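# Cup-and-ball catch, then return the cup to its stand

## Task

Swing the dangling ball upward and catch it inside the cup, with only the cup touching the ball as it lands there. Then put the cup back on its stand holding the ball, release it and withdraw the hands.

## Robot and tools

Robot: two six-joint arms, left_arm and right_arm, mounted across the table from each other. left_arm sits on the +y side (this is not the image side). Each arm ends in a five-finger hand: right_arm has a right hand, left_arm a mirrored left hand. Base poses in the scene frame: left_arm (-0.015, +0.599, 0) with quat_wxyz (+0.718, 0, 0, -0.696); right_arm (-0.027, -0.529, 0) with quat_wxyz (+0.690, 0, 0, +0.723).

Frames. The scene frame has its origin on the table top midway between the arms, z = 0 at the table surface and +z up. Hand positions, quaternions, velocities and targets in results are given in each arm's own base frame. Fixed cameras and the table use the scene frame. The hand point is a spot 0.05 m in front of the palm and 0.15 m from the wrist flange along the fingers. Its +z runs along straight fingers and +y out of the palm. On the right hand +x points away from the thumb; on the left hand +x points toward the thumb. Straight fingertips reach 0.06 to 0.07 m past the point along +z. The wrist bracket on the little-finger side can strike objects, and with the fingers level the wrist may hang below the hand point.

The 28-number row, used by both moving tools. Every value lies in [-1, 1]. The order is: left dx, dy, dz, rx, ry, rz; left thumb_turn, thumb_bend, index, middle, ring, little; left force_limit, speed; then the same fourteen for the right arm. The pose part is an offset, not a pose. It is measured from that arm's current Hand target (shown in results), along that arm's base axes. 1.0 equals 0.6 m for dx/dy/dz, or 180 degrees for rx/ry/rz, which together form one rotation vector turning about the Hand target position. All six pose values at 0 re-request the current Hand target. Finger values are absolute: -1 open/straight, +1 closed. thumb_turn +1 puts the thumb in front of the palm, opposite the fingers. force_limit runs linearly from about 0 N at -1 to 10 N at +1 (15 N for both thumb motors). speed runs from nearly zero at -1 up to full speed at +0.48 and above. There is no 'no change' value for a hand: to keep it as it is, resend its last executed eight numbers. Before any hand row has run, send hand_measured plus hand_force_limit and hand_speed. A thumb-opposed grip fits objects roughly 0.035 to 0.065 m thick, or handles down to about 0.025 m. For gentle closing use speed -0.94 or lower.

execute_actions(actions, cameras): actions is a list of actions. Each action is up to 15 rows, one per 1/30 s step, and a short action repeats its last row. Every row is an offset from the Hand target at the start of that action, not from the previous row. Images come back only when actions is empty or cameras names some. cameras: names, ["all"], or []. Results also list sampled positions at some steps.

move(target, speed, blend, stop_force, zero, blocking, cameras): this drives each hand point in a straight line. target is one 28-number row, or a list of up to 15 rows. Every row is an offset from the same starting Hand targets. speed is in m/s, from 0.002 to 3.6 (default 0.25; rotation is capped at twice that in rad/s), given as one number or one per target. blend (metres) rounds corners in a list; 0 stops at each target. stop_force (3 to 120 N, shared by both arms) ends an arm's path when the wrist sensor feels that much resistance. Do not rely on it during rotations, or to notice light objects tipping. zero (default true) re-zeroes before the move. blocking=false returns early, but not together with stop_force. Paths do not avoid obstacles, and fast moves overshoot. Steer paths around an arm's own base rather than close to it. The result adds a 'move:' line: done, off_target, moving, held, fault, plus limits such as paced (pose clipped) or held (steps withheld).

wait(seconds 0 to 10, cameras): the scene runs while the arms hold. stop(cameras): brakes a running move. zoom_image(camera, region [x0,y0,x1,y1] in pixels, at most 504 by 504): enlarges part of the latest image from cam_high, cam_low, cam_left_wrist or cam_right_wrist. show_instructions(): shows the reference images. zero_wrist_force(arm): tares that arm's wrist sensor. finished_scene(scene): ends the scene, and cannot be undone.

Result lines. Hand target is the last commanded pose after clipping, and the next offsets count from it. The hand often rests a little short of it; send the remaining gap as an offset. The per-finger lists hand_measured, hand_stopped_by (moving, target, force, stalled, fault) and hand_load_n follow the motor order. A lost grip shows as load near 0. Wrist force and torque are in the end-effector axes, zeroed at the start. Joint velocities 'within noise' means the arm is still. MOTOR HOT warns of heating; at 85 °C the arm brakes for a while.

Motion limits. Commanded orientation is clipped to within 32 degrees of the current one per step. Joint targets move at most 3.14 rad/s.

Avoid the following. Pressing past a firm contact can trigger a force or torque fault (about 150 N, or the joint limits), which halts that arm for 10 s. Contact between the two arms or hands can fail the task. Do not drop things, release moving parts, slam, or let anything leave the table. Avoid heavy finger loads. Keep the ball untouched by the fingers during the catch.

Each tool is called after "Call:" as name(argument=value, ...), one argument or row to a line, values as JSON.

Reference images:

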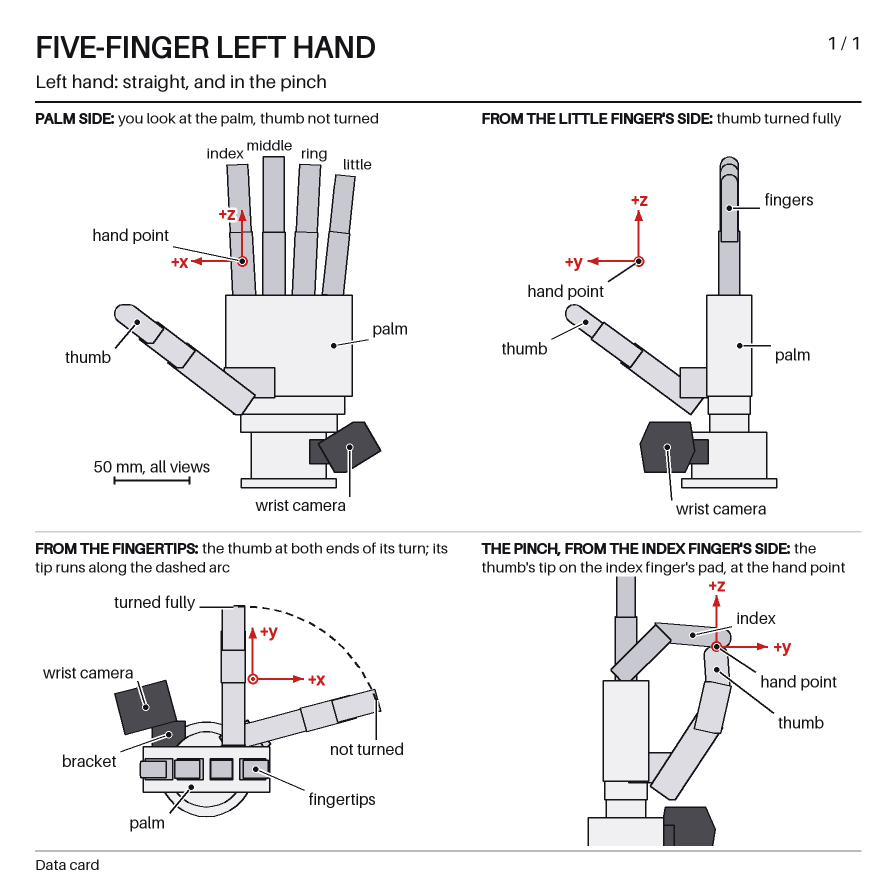

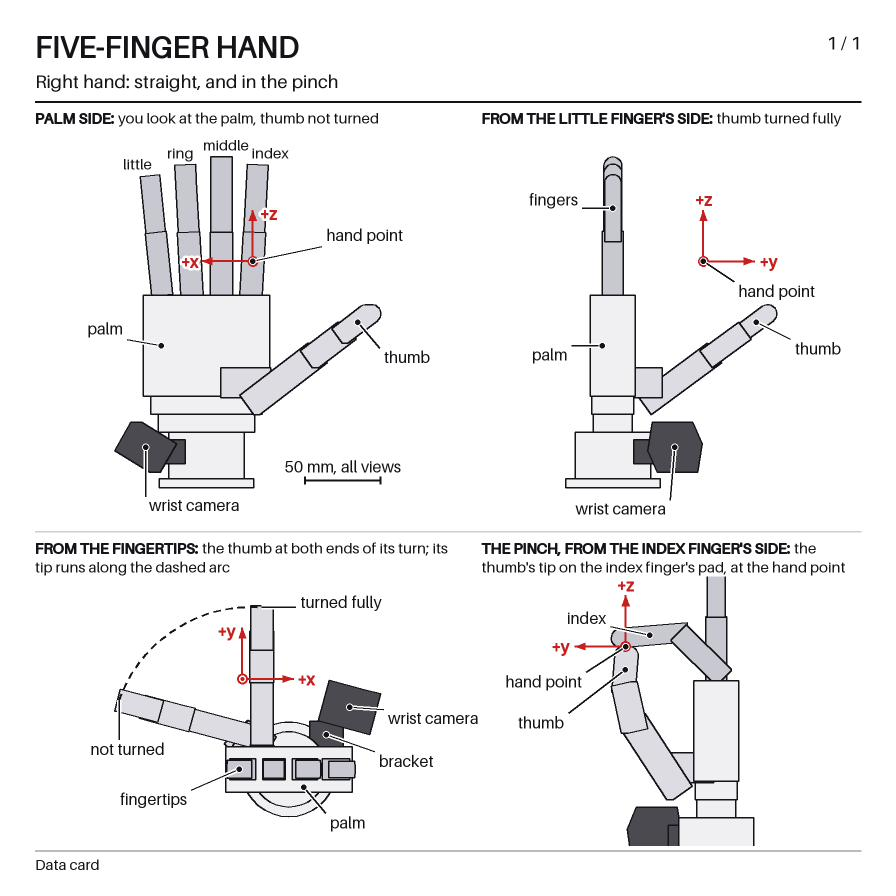

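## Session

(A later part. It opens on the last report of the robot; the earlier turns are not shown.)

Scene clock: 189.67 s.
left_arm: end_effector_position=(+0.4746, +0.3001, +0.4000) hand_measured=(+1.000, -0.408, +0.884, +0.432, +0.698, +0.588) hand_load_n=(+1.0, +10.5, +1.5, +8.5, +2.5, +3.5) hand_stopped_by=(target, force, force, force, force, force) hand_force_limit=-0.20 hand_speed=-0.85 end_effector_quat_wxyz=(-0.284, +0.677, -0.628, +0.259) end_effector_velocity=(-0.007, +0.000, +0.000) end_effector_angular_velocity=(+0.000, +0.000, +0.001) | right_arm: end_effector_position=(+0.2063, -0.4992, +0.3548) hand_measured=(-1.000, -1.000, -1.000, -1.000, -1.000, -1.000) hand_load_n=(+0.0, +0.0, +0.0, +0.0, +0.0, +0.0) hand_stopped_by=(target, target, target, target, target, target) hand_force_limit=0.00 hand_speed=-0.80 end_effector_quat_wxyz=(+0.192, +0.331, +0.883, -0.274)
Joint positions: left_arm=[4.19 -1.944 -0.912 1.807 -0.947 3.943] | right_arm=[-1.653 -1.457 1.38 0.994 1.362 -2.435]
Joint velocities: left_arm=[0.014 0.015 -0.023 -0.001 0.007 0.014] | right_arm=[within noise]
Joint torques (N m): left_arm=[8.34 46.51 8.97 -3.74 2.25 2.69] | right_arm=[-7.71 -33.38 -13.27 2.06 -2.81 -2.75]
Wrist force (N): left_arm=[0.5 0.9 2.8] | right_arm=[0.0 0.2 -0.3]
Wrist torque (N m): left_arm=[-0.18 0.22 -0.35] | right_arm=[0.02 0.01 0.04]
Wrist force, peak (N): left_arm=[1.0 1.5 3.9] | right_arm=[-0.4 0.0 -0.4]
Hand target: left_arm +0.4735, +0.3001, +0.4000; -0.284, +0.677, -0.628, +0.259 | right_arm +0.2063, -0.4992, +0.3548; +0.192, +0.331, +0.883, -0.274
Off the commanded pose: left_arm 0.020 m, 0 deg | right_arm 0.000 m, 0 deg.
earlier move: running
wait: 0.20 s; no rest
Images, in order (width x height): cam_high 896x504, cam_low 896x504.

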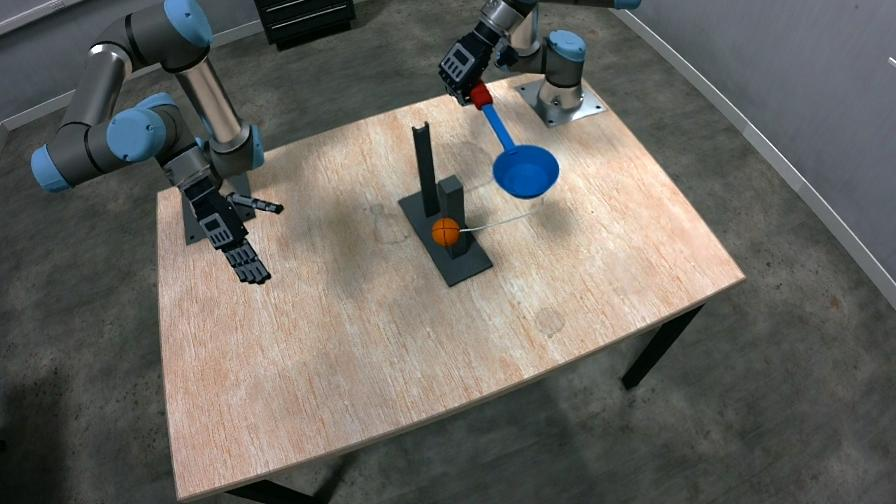

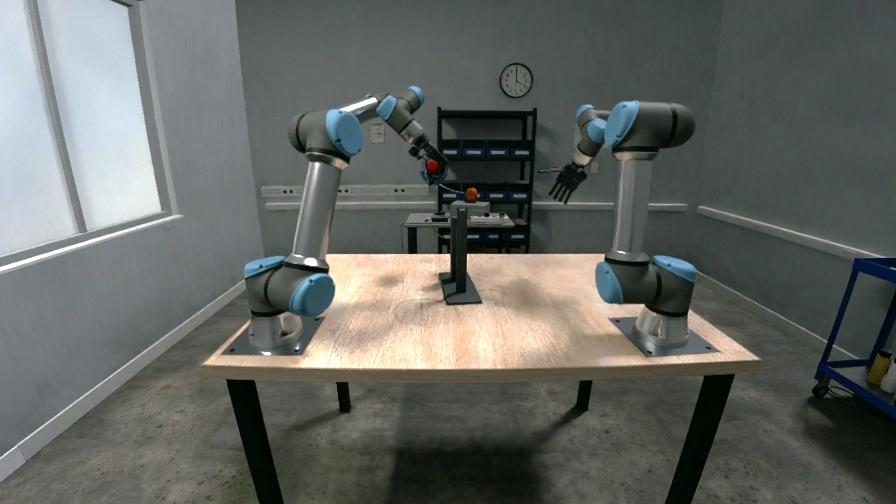

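Call:
wait(
  seconds=10,
)

Call:
wait(
  seconds=0.46,
)

Call:
execute_actions(
  actions=[
    [[0,0,0,0,0,0,1,0.9,0.9,0.9,0.8,0.8,-0.2,-0.85,0,0,0,0,0,0,-1,-1,-1,-1,-1,-1,0,-0.8],[-0.0052,0,0,0,0,0,1,0.9,0.9,0.9,0.8,0.8,-0.2,-0.85,0,0,0,0,0,0,-1,-1,-1,-1,-1,-1,0,-0.8],[-0.0113,0,0,0,0,0,1,0.9,0.9,0.9,0.8,0.8,-0.2,-0.85,0,0,0,0,0,0,-1,-1,-1,-1,-1,-1,0,-0.8],[-0.0182,0,0,0,0,0,1,0.9,0.9,0.9,0.8,0.8,-0.2,-0.85,0,0,0,0,0,0,-1,-1,-1,-1,-1,-1,0,-0.8],[-0.0254,0,0,0,0,0,1,0.9,0.9,0.9,0.8,0.8,-0.2,-0.85,0,0,0,0,0,0,-1,-1,-1,-1,-1,-1,0,-0.8],[-0.0325,0,0,0,0,0,1,0.9,0.9,0.9,0.8,0.8,-0.2,-0.85,0,0,0,0,0,0,-1,-1,-1,-1,-1,-1,0,-0.8],[-0.0393,0,0,0,0,0,1,0.9,0.9,0.9,0.8,0.8,-0.2,-0.85,0,0,0,0,0,0,-1,-1,-1,-1,-1,-1,0,-0.8],[-0.0454,0,0,0,0,0,1,0.9,0.9,0.9,0.8,0.8,-0.2,-0.85,0,0,0,0,0,0,-1,-1,-1,-1,-1,-1,0,-0.8],[-0.0505,0,0,0,0,0,1,0.9,0.9,0.9,0.8,0.8,-0.2,-0.85,0,0,0,0,0,0,-1,-1,-1,-1,-1,-1,0,-0.8],[-0.0542,0,0,0,0,0,1,0.9,0.9,0.9,0.8,0.8,-0.2,-0.85,0,0,0,0,0,0,-1,-1,-1,-1,-1,-1,0,-0.8],[-0.0566,0,0,0,0,0,1,0.9,0.9,0.9,0.8,0.8,-0.2,-0.85,0,0,0,0,0,0,-1,-1,-1,-1,-1,-1,0,-0.8],[-0.0573,0,0,0,0,0,1,0.9,0.9,0.9,0.8,0.8,-0.2,-0.85,0,0,0,0,0,0,-1,-1,-1,-1,-1,-1,0,-0.8],[-0.0564,0,0,0,0,0,1,0.9,0.9,0.9,0.8,0.8,-0.2,-0.85,0,0,0,0,0,0,-1,-1,-1,-1,-1,-1,0,-0.8],[-0.0540,0,0,0,0,0,1,0.9,0.9,0.9,0.8,0.8,-0.2,-0.85,0,0,0,0,0,0,-1,-1,-1,-1,-1,-1,0,-0.8],[-0.0501,0,0,0,0,0,1,0.9,0.9,0.9,0.8,0.8,-0.2,-0.85,0,0,0,0,0,0,-1,-1,-1,-1,-1,-1,0,-0.8]],
    [[0.0052,0,0,0,0,0,1,0.9,0.9,0.9,0.8,0.8,-0.2,-0.85,0,0,0,0,0,0,-1,-1,-1,-1,-1,-1,0,-0.8],[0.0113,0,0,0,0,0,1,0.9,0.9,0.9,0.8,0.8,-0.2,-0.85,0,0,0,0,0,0,-1,-1,-1,-1,-1,-1,0,-0.8],[0.0181,0,0,0,0,0,1,0.9,0.9,0.9,0.8,0.8,-0.2,-0.85,0,0,0,0,0,0,-1,-1,-1,-1,-1,-1,0,-0.8],[0.0253,0,0,0,0,0,1,0.9,0.9,0.9,0.8,0.8,-0.2,-0.85,0,0,0,0,0,0,-1,-1,-1,-1,-1,-1,0,-0.8],[0.0325,0,0,0,0,0,1,0.9,0.9,0.9,0.8,0.8,-0.2,-0.85,0,0,0,0,0,0,-1,-1,-1,-1,-1,-1,0,-0.8],[0.0393,0,0,0,0,0,1,0.9,0.9,0.9,0.8,0.8,-0.2,-0.85,0,0,0,0,0,0,-1,-1,-1,-1,-1,-1,0,-0.8],[0.0454,0,0,0,0,0,1,0.9,0.9,0.9,0.8,0.8,-0.2,-0.85,0,0,0,0,0,0,-1,-1,-1,-1,-1,-1,0,-0.8],[0.0505,0,0,0,0,0,1,0.9,0.9,0.9,0.8,0.8,-0.2,-0.85,0,0,0,0,0,0,-1,-1,-1,-1,-1,-1,0,-0.8],[0.0543,0,0,0,0,0,1,0.9,0.9,0.9,0.8,0.8,-0.2,-0.85,0,0,0,0,0,0,-1,-1,-1,-1,-1,-1,0,-0.8],[0.0566,0,0,0,0,0,1,0.9,0.9,0.9,0.8,0.8,-0.2,-0.85,0,0,0,0,0,0,-1,-1,-1,-1,-1,-1,0,-0.8],[0.0574,0,0,0,0,0,1,0.9,0.9,0.9,0.8,0.8,-0.2,-0.85,0,0,0,0,0,0,-1,-1,-1,-1,-1,-1,0,-0.8],[0.0566,0,0,0,0,0,1,0.9,0.9,0.9,0.8,0.8,-0.2,-0.85,0,0,0,0,0,0,-1,-1,-1,-1,-1,-1,0,-0.8],[0.0542,0,0,0,0,0,1,0.9,0.9,0.9,0.8,0.8,-0.2,-0.85,0,0,0,0,0,0,-1,-1,-1,-1,-1,-1,0,-0.8],[0.0501,0,0,0,0,0,1,0.9,0.9,0.9,0.8,0.8,-0.2,-0.85,0,0,0,0,0,0,-1,-1,-1,-1,-1,-1,0,-0.8]],
  ],
  cameras=[],
)

Call:
move(
  target=[0.0333, 0, 0, 0, 0, 0, 1, 0.9, 0.9, 0.9, 0.8, 0.8, -0.2, -0.85, 0, 0, 0, 0, 0, 0, -1, -1, -1, -1, -1, -1, 0, -0.8],
  speed=0.005,
  blocking=false,
)

Call:
wait(
  seconds=0.03,
  cameras=["cam_high", "cam_low"],
)

Call:
zoom_image(
  camera="cam_low",
  region=[350, 165, 490, 305],
)

Call:
zoom_image(
  camera="cam_high",
  region=[440, 120, 630, 310],
)

Call:
wait(
  seconds=0.2,
  cameras=["cam_low"],
)

Call:
zoom_image(
  camera="cam_low",
  region=[350, 165, 490, 305],
)

Call:
wait(
  seconds=0.2,
  cameras=["cam_high", "cam_low"],
)

Call:
zoom_image(
  camera="cam_low",
  region=[350, 165, 490, 305],
)

Call:
zoom_image(
  camera="cam_high",
  region=[440, 120, 630, 310],
)

Scene clock: 192.57 s.
left_arm: end_effector_position=(+0.4550, +0.3001, +0.4000) hand_measured=(+1.000, -0.408, +0.884, +0.432, +0.698, +0.588) hand_load_n=(+1.0, +11.0, +1.5, +8.5, +2.5, +3.0) hand_stopped_by=(target, force, force, force, force, force) hand_force_limit=-0.20 hand_speed=-0.85 end_effector_quat_wxyz=(-0.284, +0.677, -0.628, +0.259) end_effector_velocity=(-0.001, +0.000, +0.000) end_effector_angular_velocity=(-0.002, -0.001, -0.001) | right_arm: end_effector_position=(+0.2063, -0.4992, +0.3548) hand_measured=(-1.000, -1.000, -1.000, -1.000, -1.000, -1.000) hand_load_n=(+0.0, +0.0, +0.0, +0.0, +0.0, +0.0) hand_stopped_by=(target, target, target, target, target, target) hand_force_limit=0.00 hand_speed=-0.80 end_effector_quat_wxyz=(+0.192, +0.331, +0.883, -0.274)
Joint positions: left_arm=[4.23 -1.904 -0.973 1.803 -0.928 3.986] | right_arm=[-1.653 -1.457 1.38 0.994 1.362 -2.435]
Joint velocities: left_arm=[0.004 0.003 -0.006 -0.001 0.004 0.005] | right_arm=[within noise]
Joint torques (N m): left_arm=[8.08 46.08 9.75 -3.57 2.18 2.8] | right_arm=[-6.44 -33.46 -14.21 1.91 -2.71 -2.84]
Wrist force (N): left_arm=[1.0 1.6 3.1] | right_arm=[-0.3 0.1 -0.4]
Wrist torque (N m): left_arm=[-0.12 0.33 -0.43] | right_arm=[0.01 0.05 0.02]
Wrist force, peak (N): left_arm=[1.0 2.3 3.6] | right_arm=[-0.1 0.0 -0.7]
Hand target: left_arm +0.4548, +0.3001, +0.4000; -0.284, +0.677, -0.628, +0.259 | right_arm +0.2063, -0.4992, +0.3548; +0.192, +0.331, +0.883, -0.274
Off the commanded pose: left_arm 0.000 m, 0 deg | right_arm 0.000 m, 0 deg.
earlier move: done
wait: 0.73 of 10 s (the move ended)

Scene clock: 193.03 s.
left_arm: end_effector_position=(+0.4548, +0.3001, +0.4000) hand_measured=(+1.000, -0.408, +0.884, +0.432, +0.698, +0.588) hand_load_n=(+1.0, +10.5, +1.5, +8.5, +2.0, +3.0) hand_stopped_by=(target, force, force, force, force, force) hand_force_limit=-0.20 hand_speed=-0.85 end_effector_quat_wxyz=(-0.284, +0.677, -0.628, +0.259) | right_arm: end_effector_position=(+0.2063, -0.4992, +0.3548) hand_measured=(-1.000, -1.000, -1.000, -1.000, -1.000, -1.000) hand_load_n=(+0.0, +0.0, +0.0, +0.0, -0.5, +0.0) hand_stopped_by=(target, target, target, target, target, target) hand_force_limit=0.00 hand_speed=-0.80 end_effector_quat_wxyz=(+0.192, +0.331, +0.883, -0.274)
Joint positions: left_arm=[4.23 -1.904 -0.973 1.802 -0.928 3.986] | right_arm=[-1.653 -1.457 1.38 0.994 1.362 -2.435]
Joint torques (N m): left_arm=[8.36 46.64 9.01 -3.49 2.33 2.8] | right_arm=[-6.66 -33.2 -14.29 1.93 -2.69 -2.83]
Wrist force (N): left_arm=[1.0 2.0 2.8] | right_arm=[0.0 0.0 -0.3]
Wrist torque (N m): left_arm=[-0.11 0.13 -0.50] | right_arm=[-0.01 0.00 0.03]
Wrist force, peak (N): left_arm=[0.9 2.1 3.5] | right_arm=[-0.1 0.3 -0.4]
Hand target: left_arm +0.4548, +0.3001, +0.4000; -0.284, +0.677, -0.628, +0.259 | right_arm +0.2063, -0.4992, +0.3548; +0.192, +0.331, +0.883, -0.274
Off the commanded pose: left_arm 0.000 m, 0 deg | right_arm 0.000 m, 0 deg.
wait: 0.47 s; at rest by 0.17 s

Scene clock: 194.23 s.
left_arm: end_effector_position=(+0.4550, +0.2999, +0.4000) hand_measured=(+1.000, -0.408, +0.884, +0.432, +0.698, +0.588) hand_load_n=(+0.5, +10.5, +1.0, +8.5, +2.5, +4.0) hand_stopped_by=(target, force, force, force, force, force) hand_force_limit=-0.20 hand_speed=-0.85 end_effector_quat_wxyz=(-0.284, +0.677, -0.628, +0.259) end_effector_velocity=(-0.001, +0.000, +0.000) end_effector_angular_velocity=(-0.001, +0.004, +0.000) | right_arm: end_effector_position=(+0.2063, -0.4992, +0.3548) hand_measured=(-1.000, -1.000, -1.000, -1.000, -1.000, -1.000) hand_load_n=(+0.0, +0.0, +0.0, +0.0, +0.0, +0.0) hand_stopped_by=(target, target, target, target, target, target) hand_force_limit=0.00 hand_speed=-0.80 end_effector_quat_wxyz=(+0.192, +0.331, +0.883, -0.274)
Joint positions: left_arm=[4.23 -1.904 -0.974 1.803 -0.928 3.986] | right_arm=[-1.653 -1.457 1.38 0.994 1.362 -2.435]
Joint velocities: left_arm=[0.001 -0.001 0.001 -0.006 -0.002 0.004] | right_arm=[within noise]
Joint torques (N m): left_arm=[8.17 20.6 31.46 -3.64 -1.02 2.81] | right_arm=[-7.24 -33.31 -13.6 1.81 -2.58 -2.72]
Wrist force (N): left_arm=[1.2 1.8 3.7] | right_arm=[-0.1 0.0 -0.5]
Wrist torque (N m): left_arm=[-0.10 0.43 -0.34] | right_arm=[0.01 0.03 0.03]
Wrist force, peak (N): left_arm=[1.0 1.8 4.0] | right_arm=[0.0 0.0 -0.5]
Hand target: left_arm +0.4548, +0.3001, +0.4000; -0.284, +0.677, -0.628, +0.259 | right_arm +0.2063, -0.4992, +0.3548; +0.192, +0.331, +0.883, -0.274
Off the commanded pose: left_arm 0.000 m, 0 deg | right_arm 0.000 m, 0 deg.
Step readings (end_effector_position of left_arm | right_arm):
0: (+0.4548, +0.3001, +0.4000) | (+0.2063, -0.4992, +0.3548)
1: (+0.4548, +0.3001, +0.4000) | (+0.2063, -0.4992, +0.3548)
2: (+0.4548, +0.3001, +0.4000) | (+0.2063, -0.4992, +0.3548)
4: (+0.4538, +0.3001, +0.4000) | (+0.2063, -0.4992, +0.3548)
8: (+0.4451, +0.3000, +0.4001) | (+0.2063, -0.4992, +0.3548)
15: (+0.4255, +0.3000, +0.4001) | (+0.2063, -0.4992, +0.3548)
16: (+0.4248, +0.3000, +0.4001) | (+0.2063, -0.4992, +0.3548)
17: (+0.4247, +0.3000, +0.4000) | (+0.2063, -0.4992, +0.3548)
19: (+0.4268, +0.2999, +0.4000) | (+0.2063, -0.4992, +0.3548)
23: (+0.4381, +0.2998, +0.3999) | (+0.2063, -0.4992, +0.3548)
30: (+0.4550, +0.2998, +0.3999) | (+0.2063, -0.4992, +0.3548)
No camera images: "cameras" was empty.

Scene clock: 194.73 s.
left_arm: end_effector_position=(+0.4565, +0.3000, +0.4000) hand_measured=(+1.000, -0.408, +0.884, +0.432, +0.698, +0.588) hand_load_n=(+1.5, +10.5, +1.5, +8.5, +2.0, +2.5) hand_stopped_by=(target, force, force, force, force, force) hand_force_limit=-0.20 hand_speed=-0.85 end_effector_quat_wxyz=(-0.284, +0.677, -0.628, +0.259) end_effector_velocity=(+0.005, +0.000, +0.000) end_effector_angular_velocity=(+0.002, -0.001, -0.002) | right_arm: end_effector_position=(+0.2063, -0.4992, +0.3548) hand_measured=(-1.000, -1.000, -1.000, -1.000, -1.000, -1.000) hand_load_n=(+0.0, +0.0, +0.0, +0.0, +0.0, +0.0) hand_stopped_by=(target, target, target, target, target, target) hand_force_limit=0.00 hand_speed=-0.80 end_effector_quat_wxyz=(+0.192, +0.331, +0.883, -0.274)
Joint positions: left_arm=[4.227 -1.907 -0.968 1.803 -0.93 3.982] | right_arm=[-1.653 -1.457 1.38 0.994 1.362 -2.435]
Joint velocities: left_arm=[-0.01 -0.01 0.014 0.003 -0.003 -0.009] | right_arm=[within noise]
Joint torques (N m): left_arm=[-9.5 19.71 31.87 1.69 -1.07 -1.93] | right_arm=[-7.56 -33.43 -14.06 1.82 -2.75 -2.76]
Wrist force (N): left_arm=[0.6 1.6 2.9] | right_arm=[-0.1 0.1 -0.4]
Wrist torque (N m): left_arm=[-0.17 0.18 -0.40] | right_arm=[0.01 0.03 0.03]
Wrist force, peak (N): left_arm=[0.8 1.9 3.8] | right_arm=[-0.1 0.3 -0.5]
Hand target: left_arm +0.4573, +0.3001, +0.4000; -0.284, +0.677, -0.628, +0.259 | right_arm +0.2063, -0.4992, +0.3548; +0.192, +0.331, +0.883, -0.274
Off the commanded pose: left_arm 0.018 m, 0 deg | right_arm 0.000 m, 0 deg.
move: running

Scene clock: 194.77 s.
left_arm: end_effector_position=(+0.4566, +0.3001, +0.4000) hand_measured=(+1.000, -0.408, +0.884, +0.432, +0.698, +0.588) hand_load_n=(+1.0, +10.5, +1.5, +8.5, +2.0, +3.0) hand_stopped_by=(target, force, force, force, force, force) hand_force_limit=-0.20 hand_speed=-0.85 end_effector_quat_wxyz=(-0.284, +0.677, -0.628, +0.259) end_effector_velocity=(+0.006, -0.001, +0.000) end_effector_angular_velocity=(+0.001, -0.003, -0.003) | right_arm: end_effector_position=(+0.2063, -0.4992, +0.3548) hand_measured=(-1.000, -1.000, -1.000, -1.000, -1.000, -1.000) hand_load_n=(+0.0, +0.0, +0.0, +0.0, +0.0, +0.0) hand_stopped_by=(target, target, target, target, target, target) hand_force_limit=0.00 hand_speed=-0.80 end_effector_quat_wxyz=(+0.192, +0.331, +0.883, -0.274)
Joint positions: left_arm=[4.226 -1.908 -0.968 1.803 -0.93 3.982] | right_arm=[-1.653 -1.457 1.38 0.994 1.362 -2.435]
Joint velocities: left_arm=[-0.011 -0.01 0.015 0.003 -0.002 -0.011] | right_arm=[within noise]
Joint torques (N m): left_arm=[-7.83 20.49 31.22 1.42 -1.15 -1.77] | right_arm=[-7.18 -33.09 -13.27 1.78 -2.66 -2.8]
Wrist force (N): left_arm=[0.7 1.1 2.8] | right_arm=[-0.2 0.1 -0.2]
Wrist torque (N m): left_arm=[-0.12 0.26 -0.28] | right_arm=[0.00 0.02 0.02]
Wrist force, peak (N): left_arm=[0.7 1.1 2.8] | right_arm=[-0.2 0.1 -0.2]
Hand target: left_arm +0.4574, +0.3001, +0.4000; -0.284, +0.677, -0.628, +0.259 | right_arm +0.2063, -0.4992, +0.3548; +0.192, +0.331, +0.883, -0.274
Off the commanded pose: left_arm 0.018 m, 0 deg | right_arm 0.000 m, 0 deg.
earlier move: running
wait: 0.03 s; no rest
Images, in order (width x height): cam_high 896x504, cam_low 896x504.

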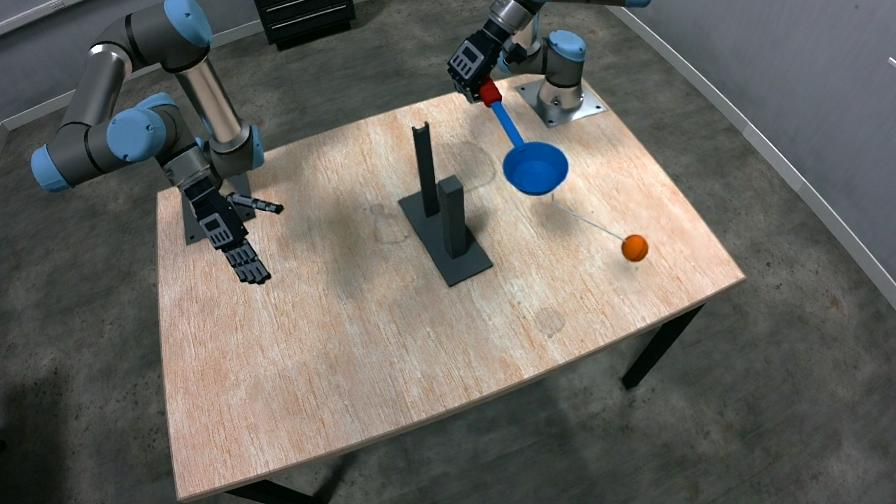

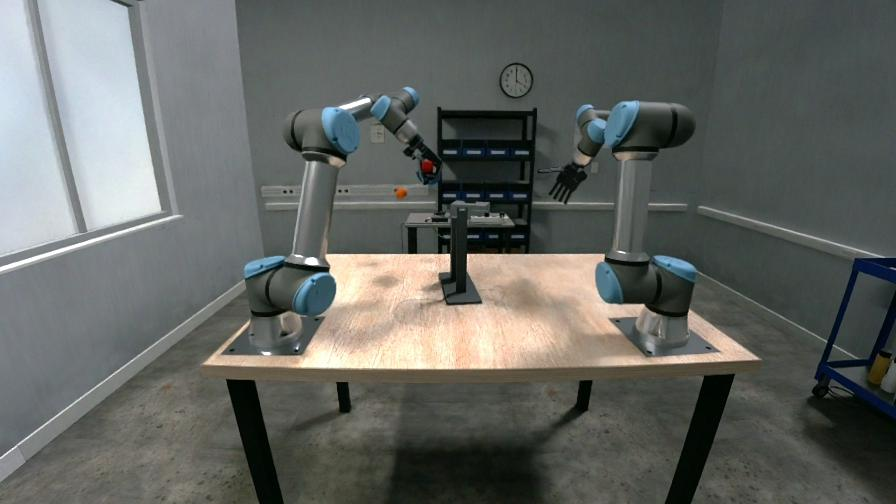

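Scaled by 3.600.

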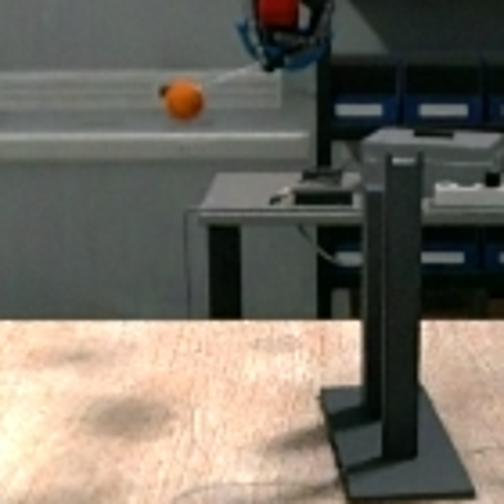

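Scaled by 2.653.

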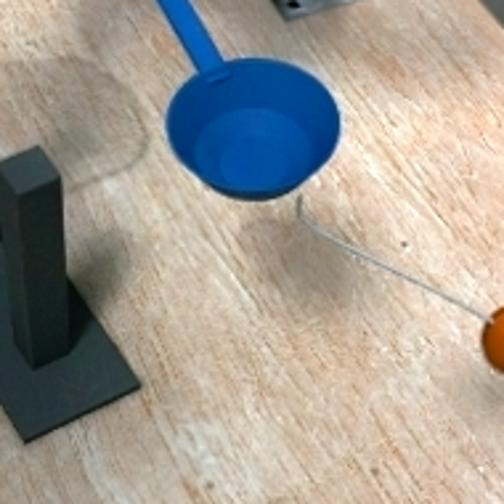

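Scene clock: 194.97 s.
left_arm: end_effector_position=(+0.4576, +0.3001, +0.4000) hand_measured=(+1.000, -0.408, +0.884, +0.432, +0.698, +0.588) hand_load_n=(+1.5, +10.5, +1.5, +8.5, +2.5, +3.0) hand_stopped_by=(target, force, force, force, force, force) hand_force_limit=-0.20 hand_speed=-0.85 end_effector_quat_wxyz=(-0.284, +0.677, -0.628, +0.259) end_effector_velocity=(+0.005, +0.000, +0.000) end_effector_angular_velocity=(+0.000, +0.000, +0.000) | right_arm: end_effector_position=(+0.2063, -0.4992, +0.3548) hand_measured=(-1.000, -1.000, -1.000, -1.000, -1.000, -1.000) hand_load_n=(-0.5, +0.0, +0.0, +0.0, +0.0, +0.0) hand_stopped_by=(target, target, target, target, target, target) hand_force_limit=0.00 hand_speed=-0.80 end_effector_quat_wxyz=(+0.192, +0.331, +0.883, -0.274)
Joint positions: left_arm=[4.224 -1.91 -0.965 1.803 -0.931 3.98] | right_arm=[-1.653 -1.457 1.38 0.994 1.362 -2.435]
Joint velocities: left_arm=[-0.01 -0.009 0.015 0.001 -0.005 -0.011] | right_arm=[within noise]
Joint torques (N m): left_arm=[-9.93 20.84 32.93 1.57 -0.62 -1.66] | right_arm=[-7.73 -32.65 -14.21 1.66 -2.87 -2.61]
Wrist force (N): left_arm=[0.7 2.3 2.7] | right_arm=[-0.3 0.3 -0.4]
Wrist torque (N m): left_arm=[-0.15 0.11 -0.54] | right_arm=[0.04 0.05 0.02]
Wrist force, peak (N): left_arm=[0.7 2.3 2.7] | right_arm=[-0.3 0.3 -0.4]
Hand target: left_arm +0.4584, +0.3001, +0.4000; -0.284, +0.677, -0.628, +0.259 | right_arm +0.2063, -0.4992, +0.3548; +0.192, +0.331, +0.883, -0.274
Off the commanded pose: left_arm 0.017 m, 0 deg | right_arm 0.000 m, 0 deg.
earlier move: running
wait: 0.20 s; no rest
Images, in order (width x height): cam_low 896x504.

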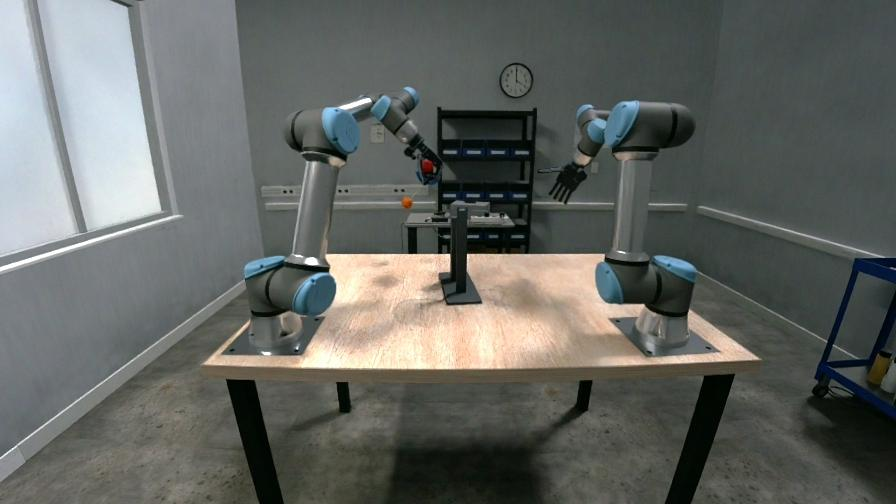

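Scaled by 3.600.

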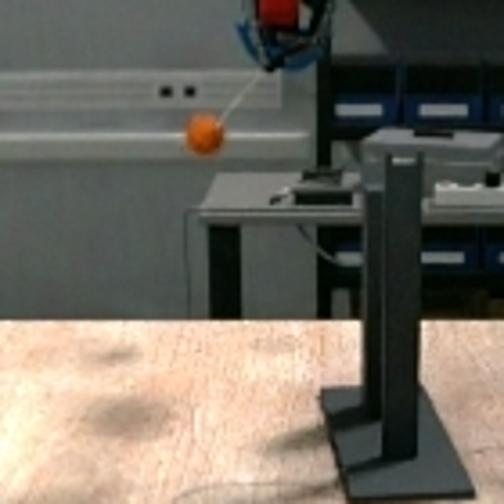

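Scene clock: 195.17 s.
left_arm: end_effector_position=(+0.4587, +0.3001, +0.4000) hand_measured=(+1.000, -0.408, +0.884, +0.432, +0.698, +0.588) hand_load_n=(+0.5, +10.5, +1.0, +8.5, +3.0, +3.5) hand_stopped_by=(target, force, force, force, force, force) hand_force_limit=-0.20 hand_speed=-0.85 end_effector_quat_wxyz=(-0.284, +0.677, -0.628, +0.259) end_effector_velocity=(+0.005, +0.000, +0.000) end_effector_angular_velocity=(-0.001, +0.000, +0.001) | right_arm: end_effector_position=(+0.2063, -0.4992, +0.3548) hand_measured=(-1.000, -1.000, -1.000, -1.000, -1.000, -1.000) hand_load_n=(+0.0, +0.0, +0.0, +0.0, -0.5, +0.0) hand_stopped_by=(target, target, target, target, target, target) hand_force_limit=0.00 hand_speed=-0.80 end_effector_quat_wxyz=(+0.192, +0.331, +0.883, -0.274)
Joint positions: left_arm=[4.222 -1.912 -0.962 1.804 -0.932 3.978] | right_arm=[-1.653 -1.457 1.38 0.994 1.362 -2.435]
Joint velocities: left_arm=[-0.01 -0.01 0.014 0.002 -0.005 -0.013] | right_arm=[within noise]
Joint torques (N m): left_arm=[-8.33 19.98 30.65 1.54 -1.23 -1.73] | right_arm=[-7.67 -32.95 -13.67 1.76 -2.63 -2.78]
Wrist force (N): left_arm=[1.1 1.2 3.9] | right_arm=[-0.1 0.0 -0.3]
Wrist torque (N m): left_arm=[-0.14 0.46 -0.26] | right_arm=[-0.02 0.03 0.02]
Wrist force, peak (N): left_arm=[1.0 2.1 3.7] | right_arm=[0.0 0.1 -0.4]
Hand target: left_arm +0.4594, +0.3001, +0.4000; -0.284, +0.677, -0.628, +0.259 | right_arm +0.2063, -0.4992, +0.3548; +0.192, +0.331, +0.883, -0.274
Off the commanded pose: left_arm 0.016 m, 0 deg | right_arm 0.000 m, 0 deg.
earlier move: running
wait: 0.20 s; no rest
Images, in order (width x height): cam_high 896x504, cam_low 896x504.

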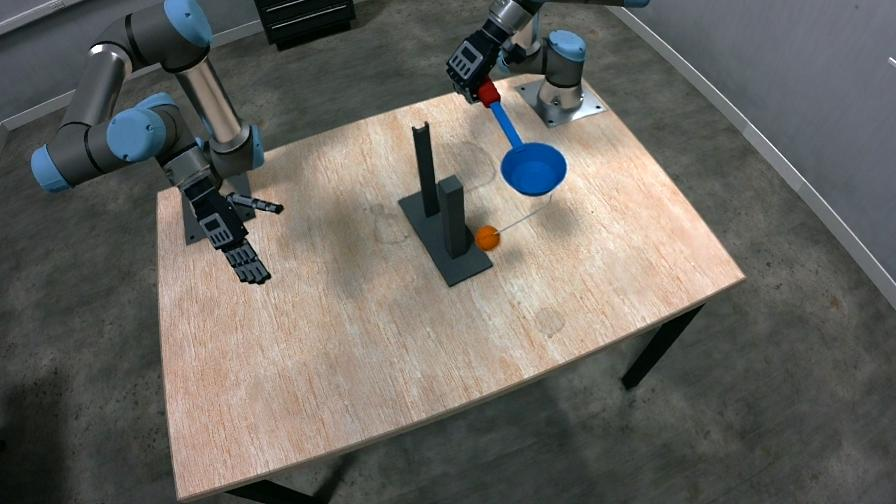

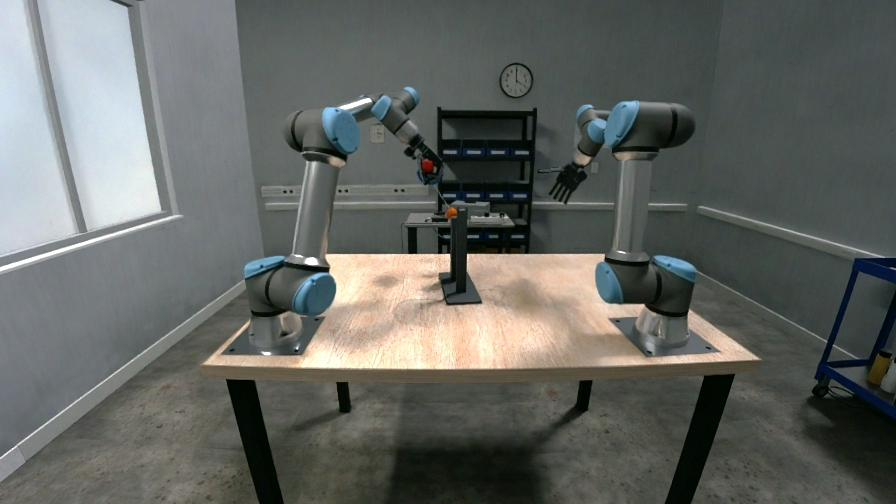

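Scaled by 3.600.

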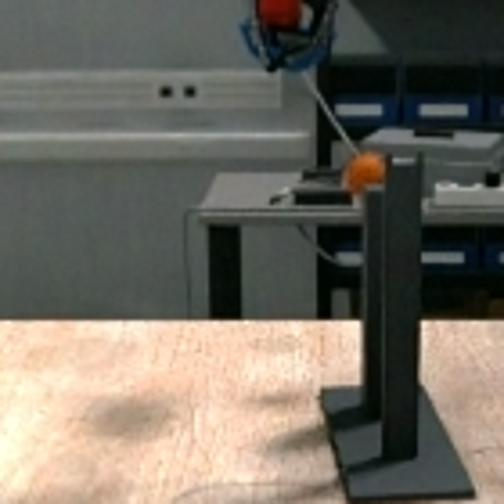

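Scaled by 2.653.

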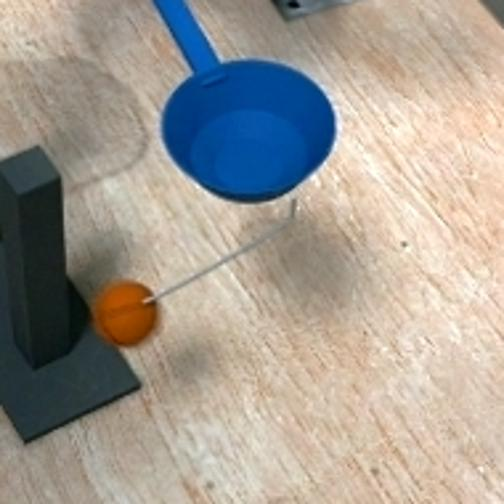

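Call:
wait(
  seconds=10,
  cameras=["cam_low", "cam_high"],
)

Scene clock: 198.43 s.
left_arm: end_effector_position=(+0.4746, +0.3001, +0.4000) hand_measured=(+1.000, -0.408, +0.884, +0.432, +0.698, +0.588) hand_load_n=(+1.0, +10.5, +1.5, +8.5, +3.0, +3.5) hand_stopped_by=(target, force, force, force, force, force) hand_force_limit=-0.20 hand_speed=-0.85 end_effector_quat_wxyz=(-0.284, +0.677, -0.628, +0.259) end_effector_velocity=(+0.001, +0.000, +0.000) end_effector_angular_velocity=(+0.000, +0.001, +0.001) | right_arm: end_effector_position=(+0.2063, -0.4992, +0.3548) hand_measured=(-1.000, -1.000, -1.000, -1.000, -1.000, -1.000) hand_load_n=(-0.5, +0.0, +0.0, +0.0, +0.0, +0.0) hand_stopped_by=(target, target, target, target, target, target) hand_force_limit=0.00 hand_speed=-0.80 end_effector_quat_wxyz=(+0.192, +0.331, +0.883, -0.274)
Joint positions: left_arm=[4.19 -1.944 -0.912 1.807 -0.947 3.943] | right_arm=[-1.653 -1.457 1.38 0.994 1.362 -2.435]
Joint velocities: left_arm=[-0.003 -0.003 0.005 0 -0.003 -0.003] | right_arm=[within noise]
Joint torques (N m): left_arm=[-10.04 22.55 31.11 1.44 -0.69 -1.71] | right_arm=[-6.79 -32.65 -13.56 1.64 -2.62 -2.69]
Wrist force (N): left_arm=[0.4 1.9 3.3] | right_arm=[-0.1 0.1 -0.5]
Wrist torque (N m): left_arm=[-0.18 0.29 -0.46] | right_arm=[0.02 0.03 0.02]
Wrist force, peak (N): left_arm=[1.2 1.5 3.8] | right_arm=[-0.2 0.1 -0.6]
Hand target: left_arm +0.4748, +0.3001, +0.4000; -0.284, +0.677, -0.628, +0.259 | right_arm +0.2063, -0.4992, +0.3548; +0.192, +0.331, +0.883, -0.274
Off the commanded pose: left_arm 0.000 m, 0 deg | right_arm 0.000 m, 0 deg.
earlier move: done
wait: 1.77 of 10 s (the move ended)
Images, in order (width x height): cam_high 896x504, cam_low 896x504.

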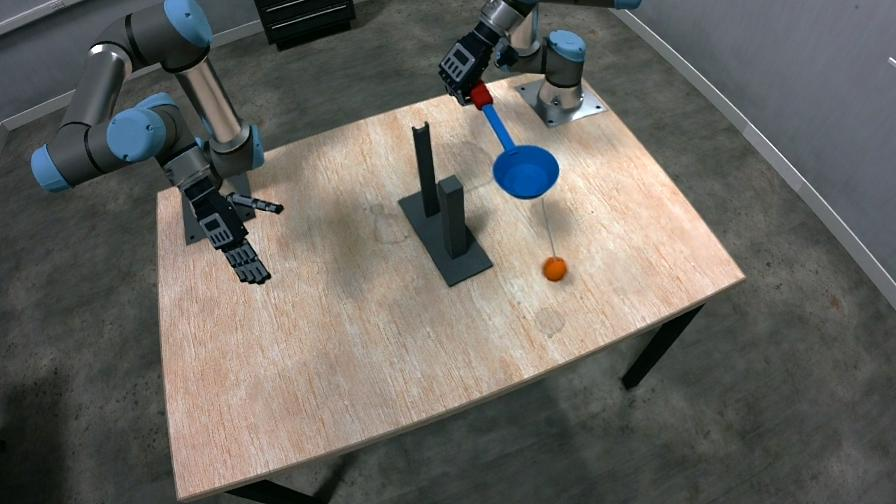

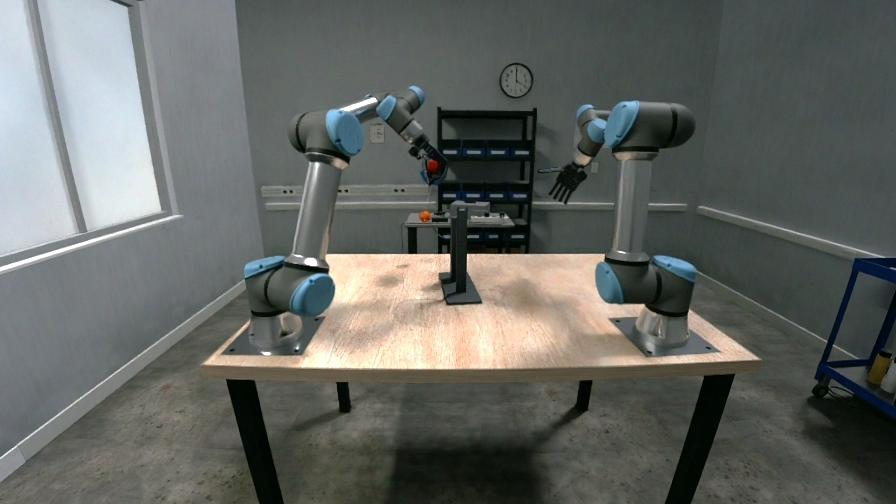

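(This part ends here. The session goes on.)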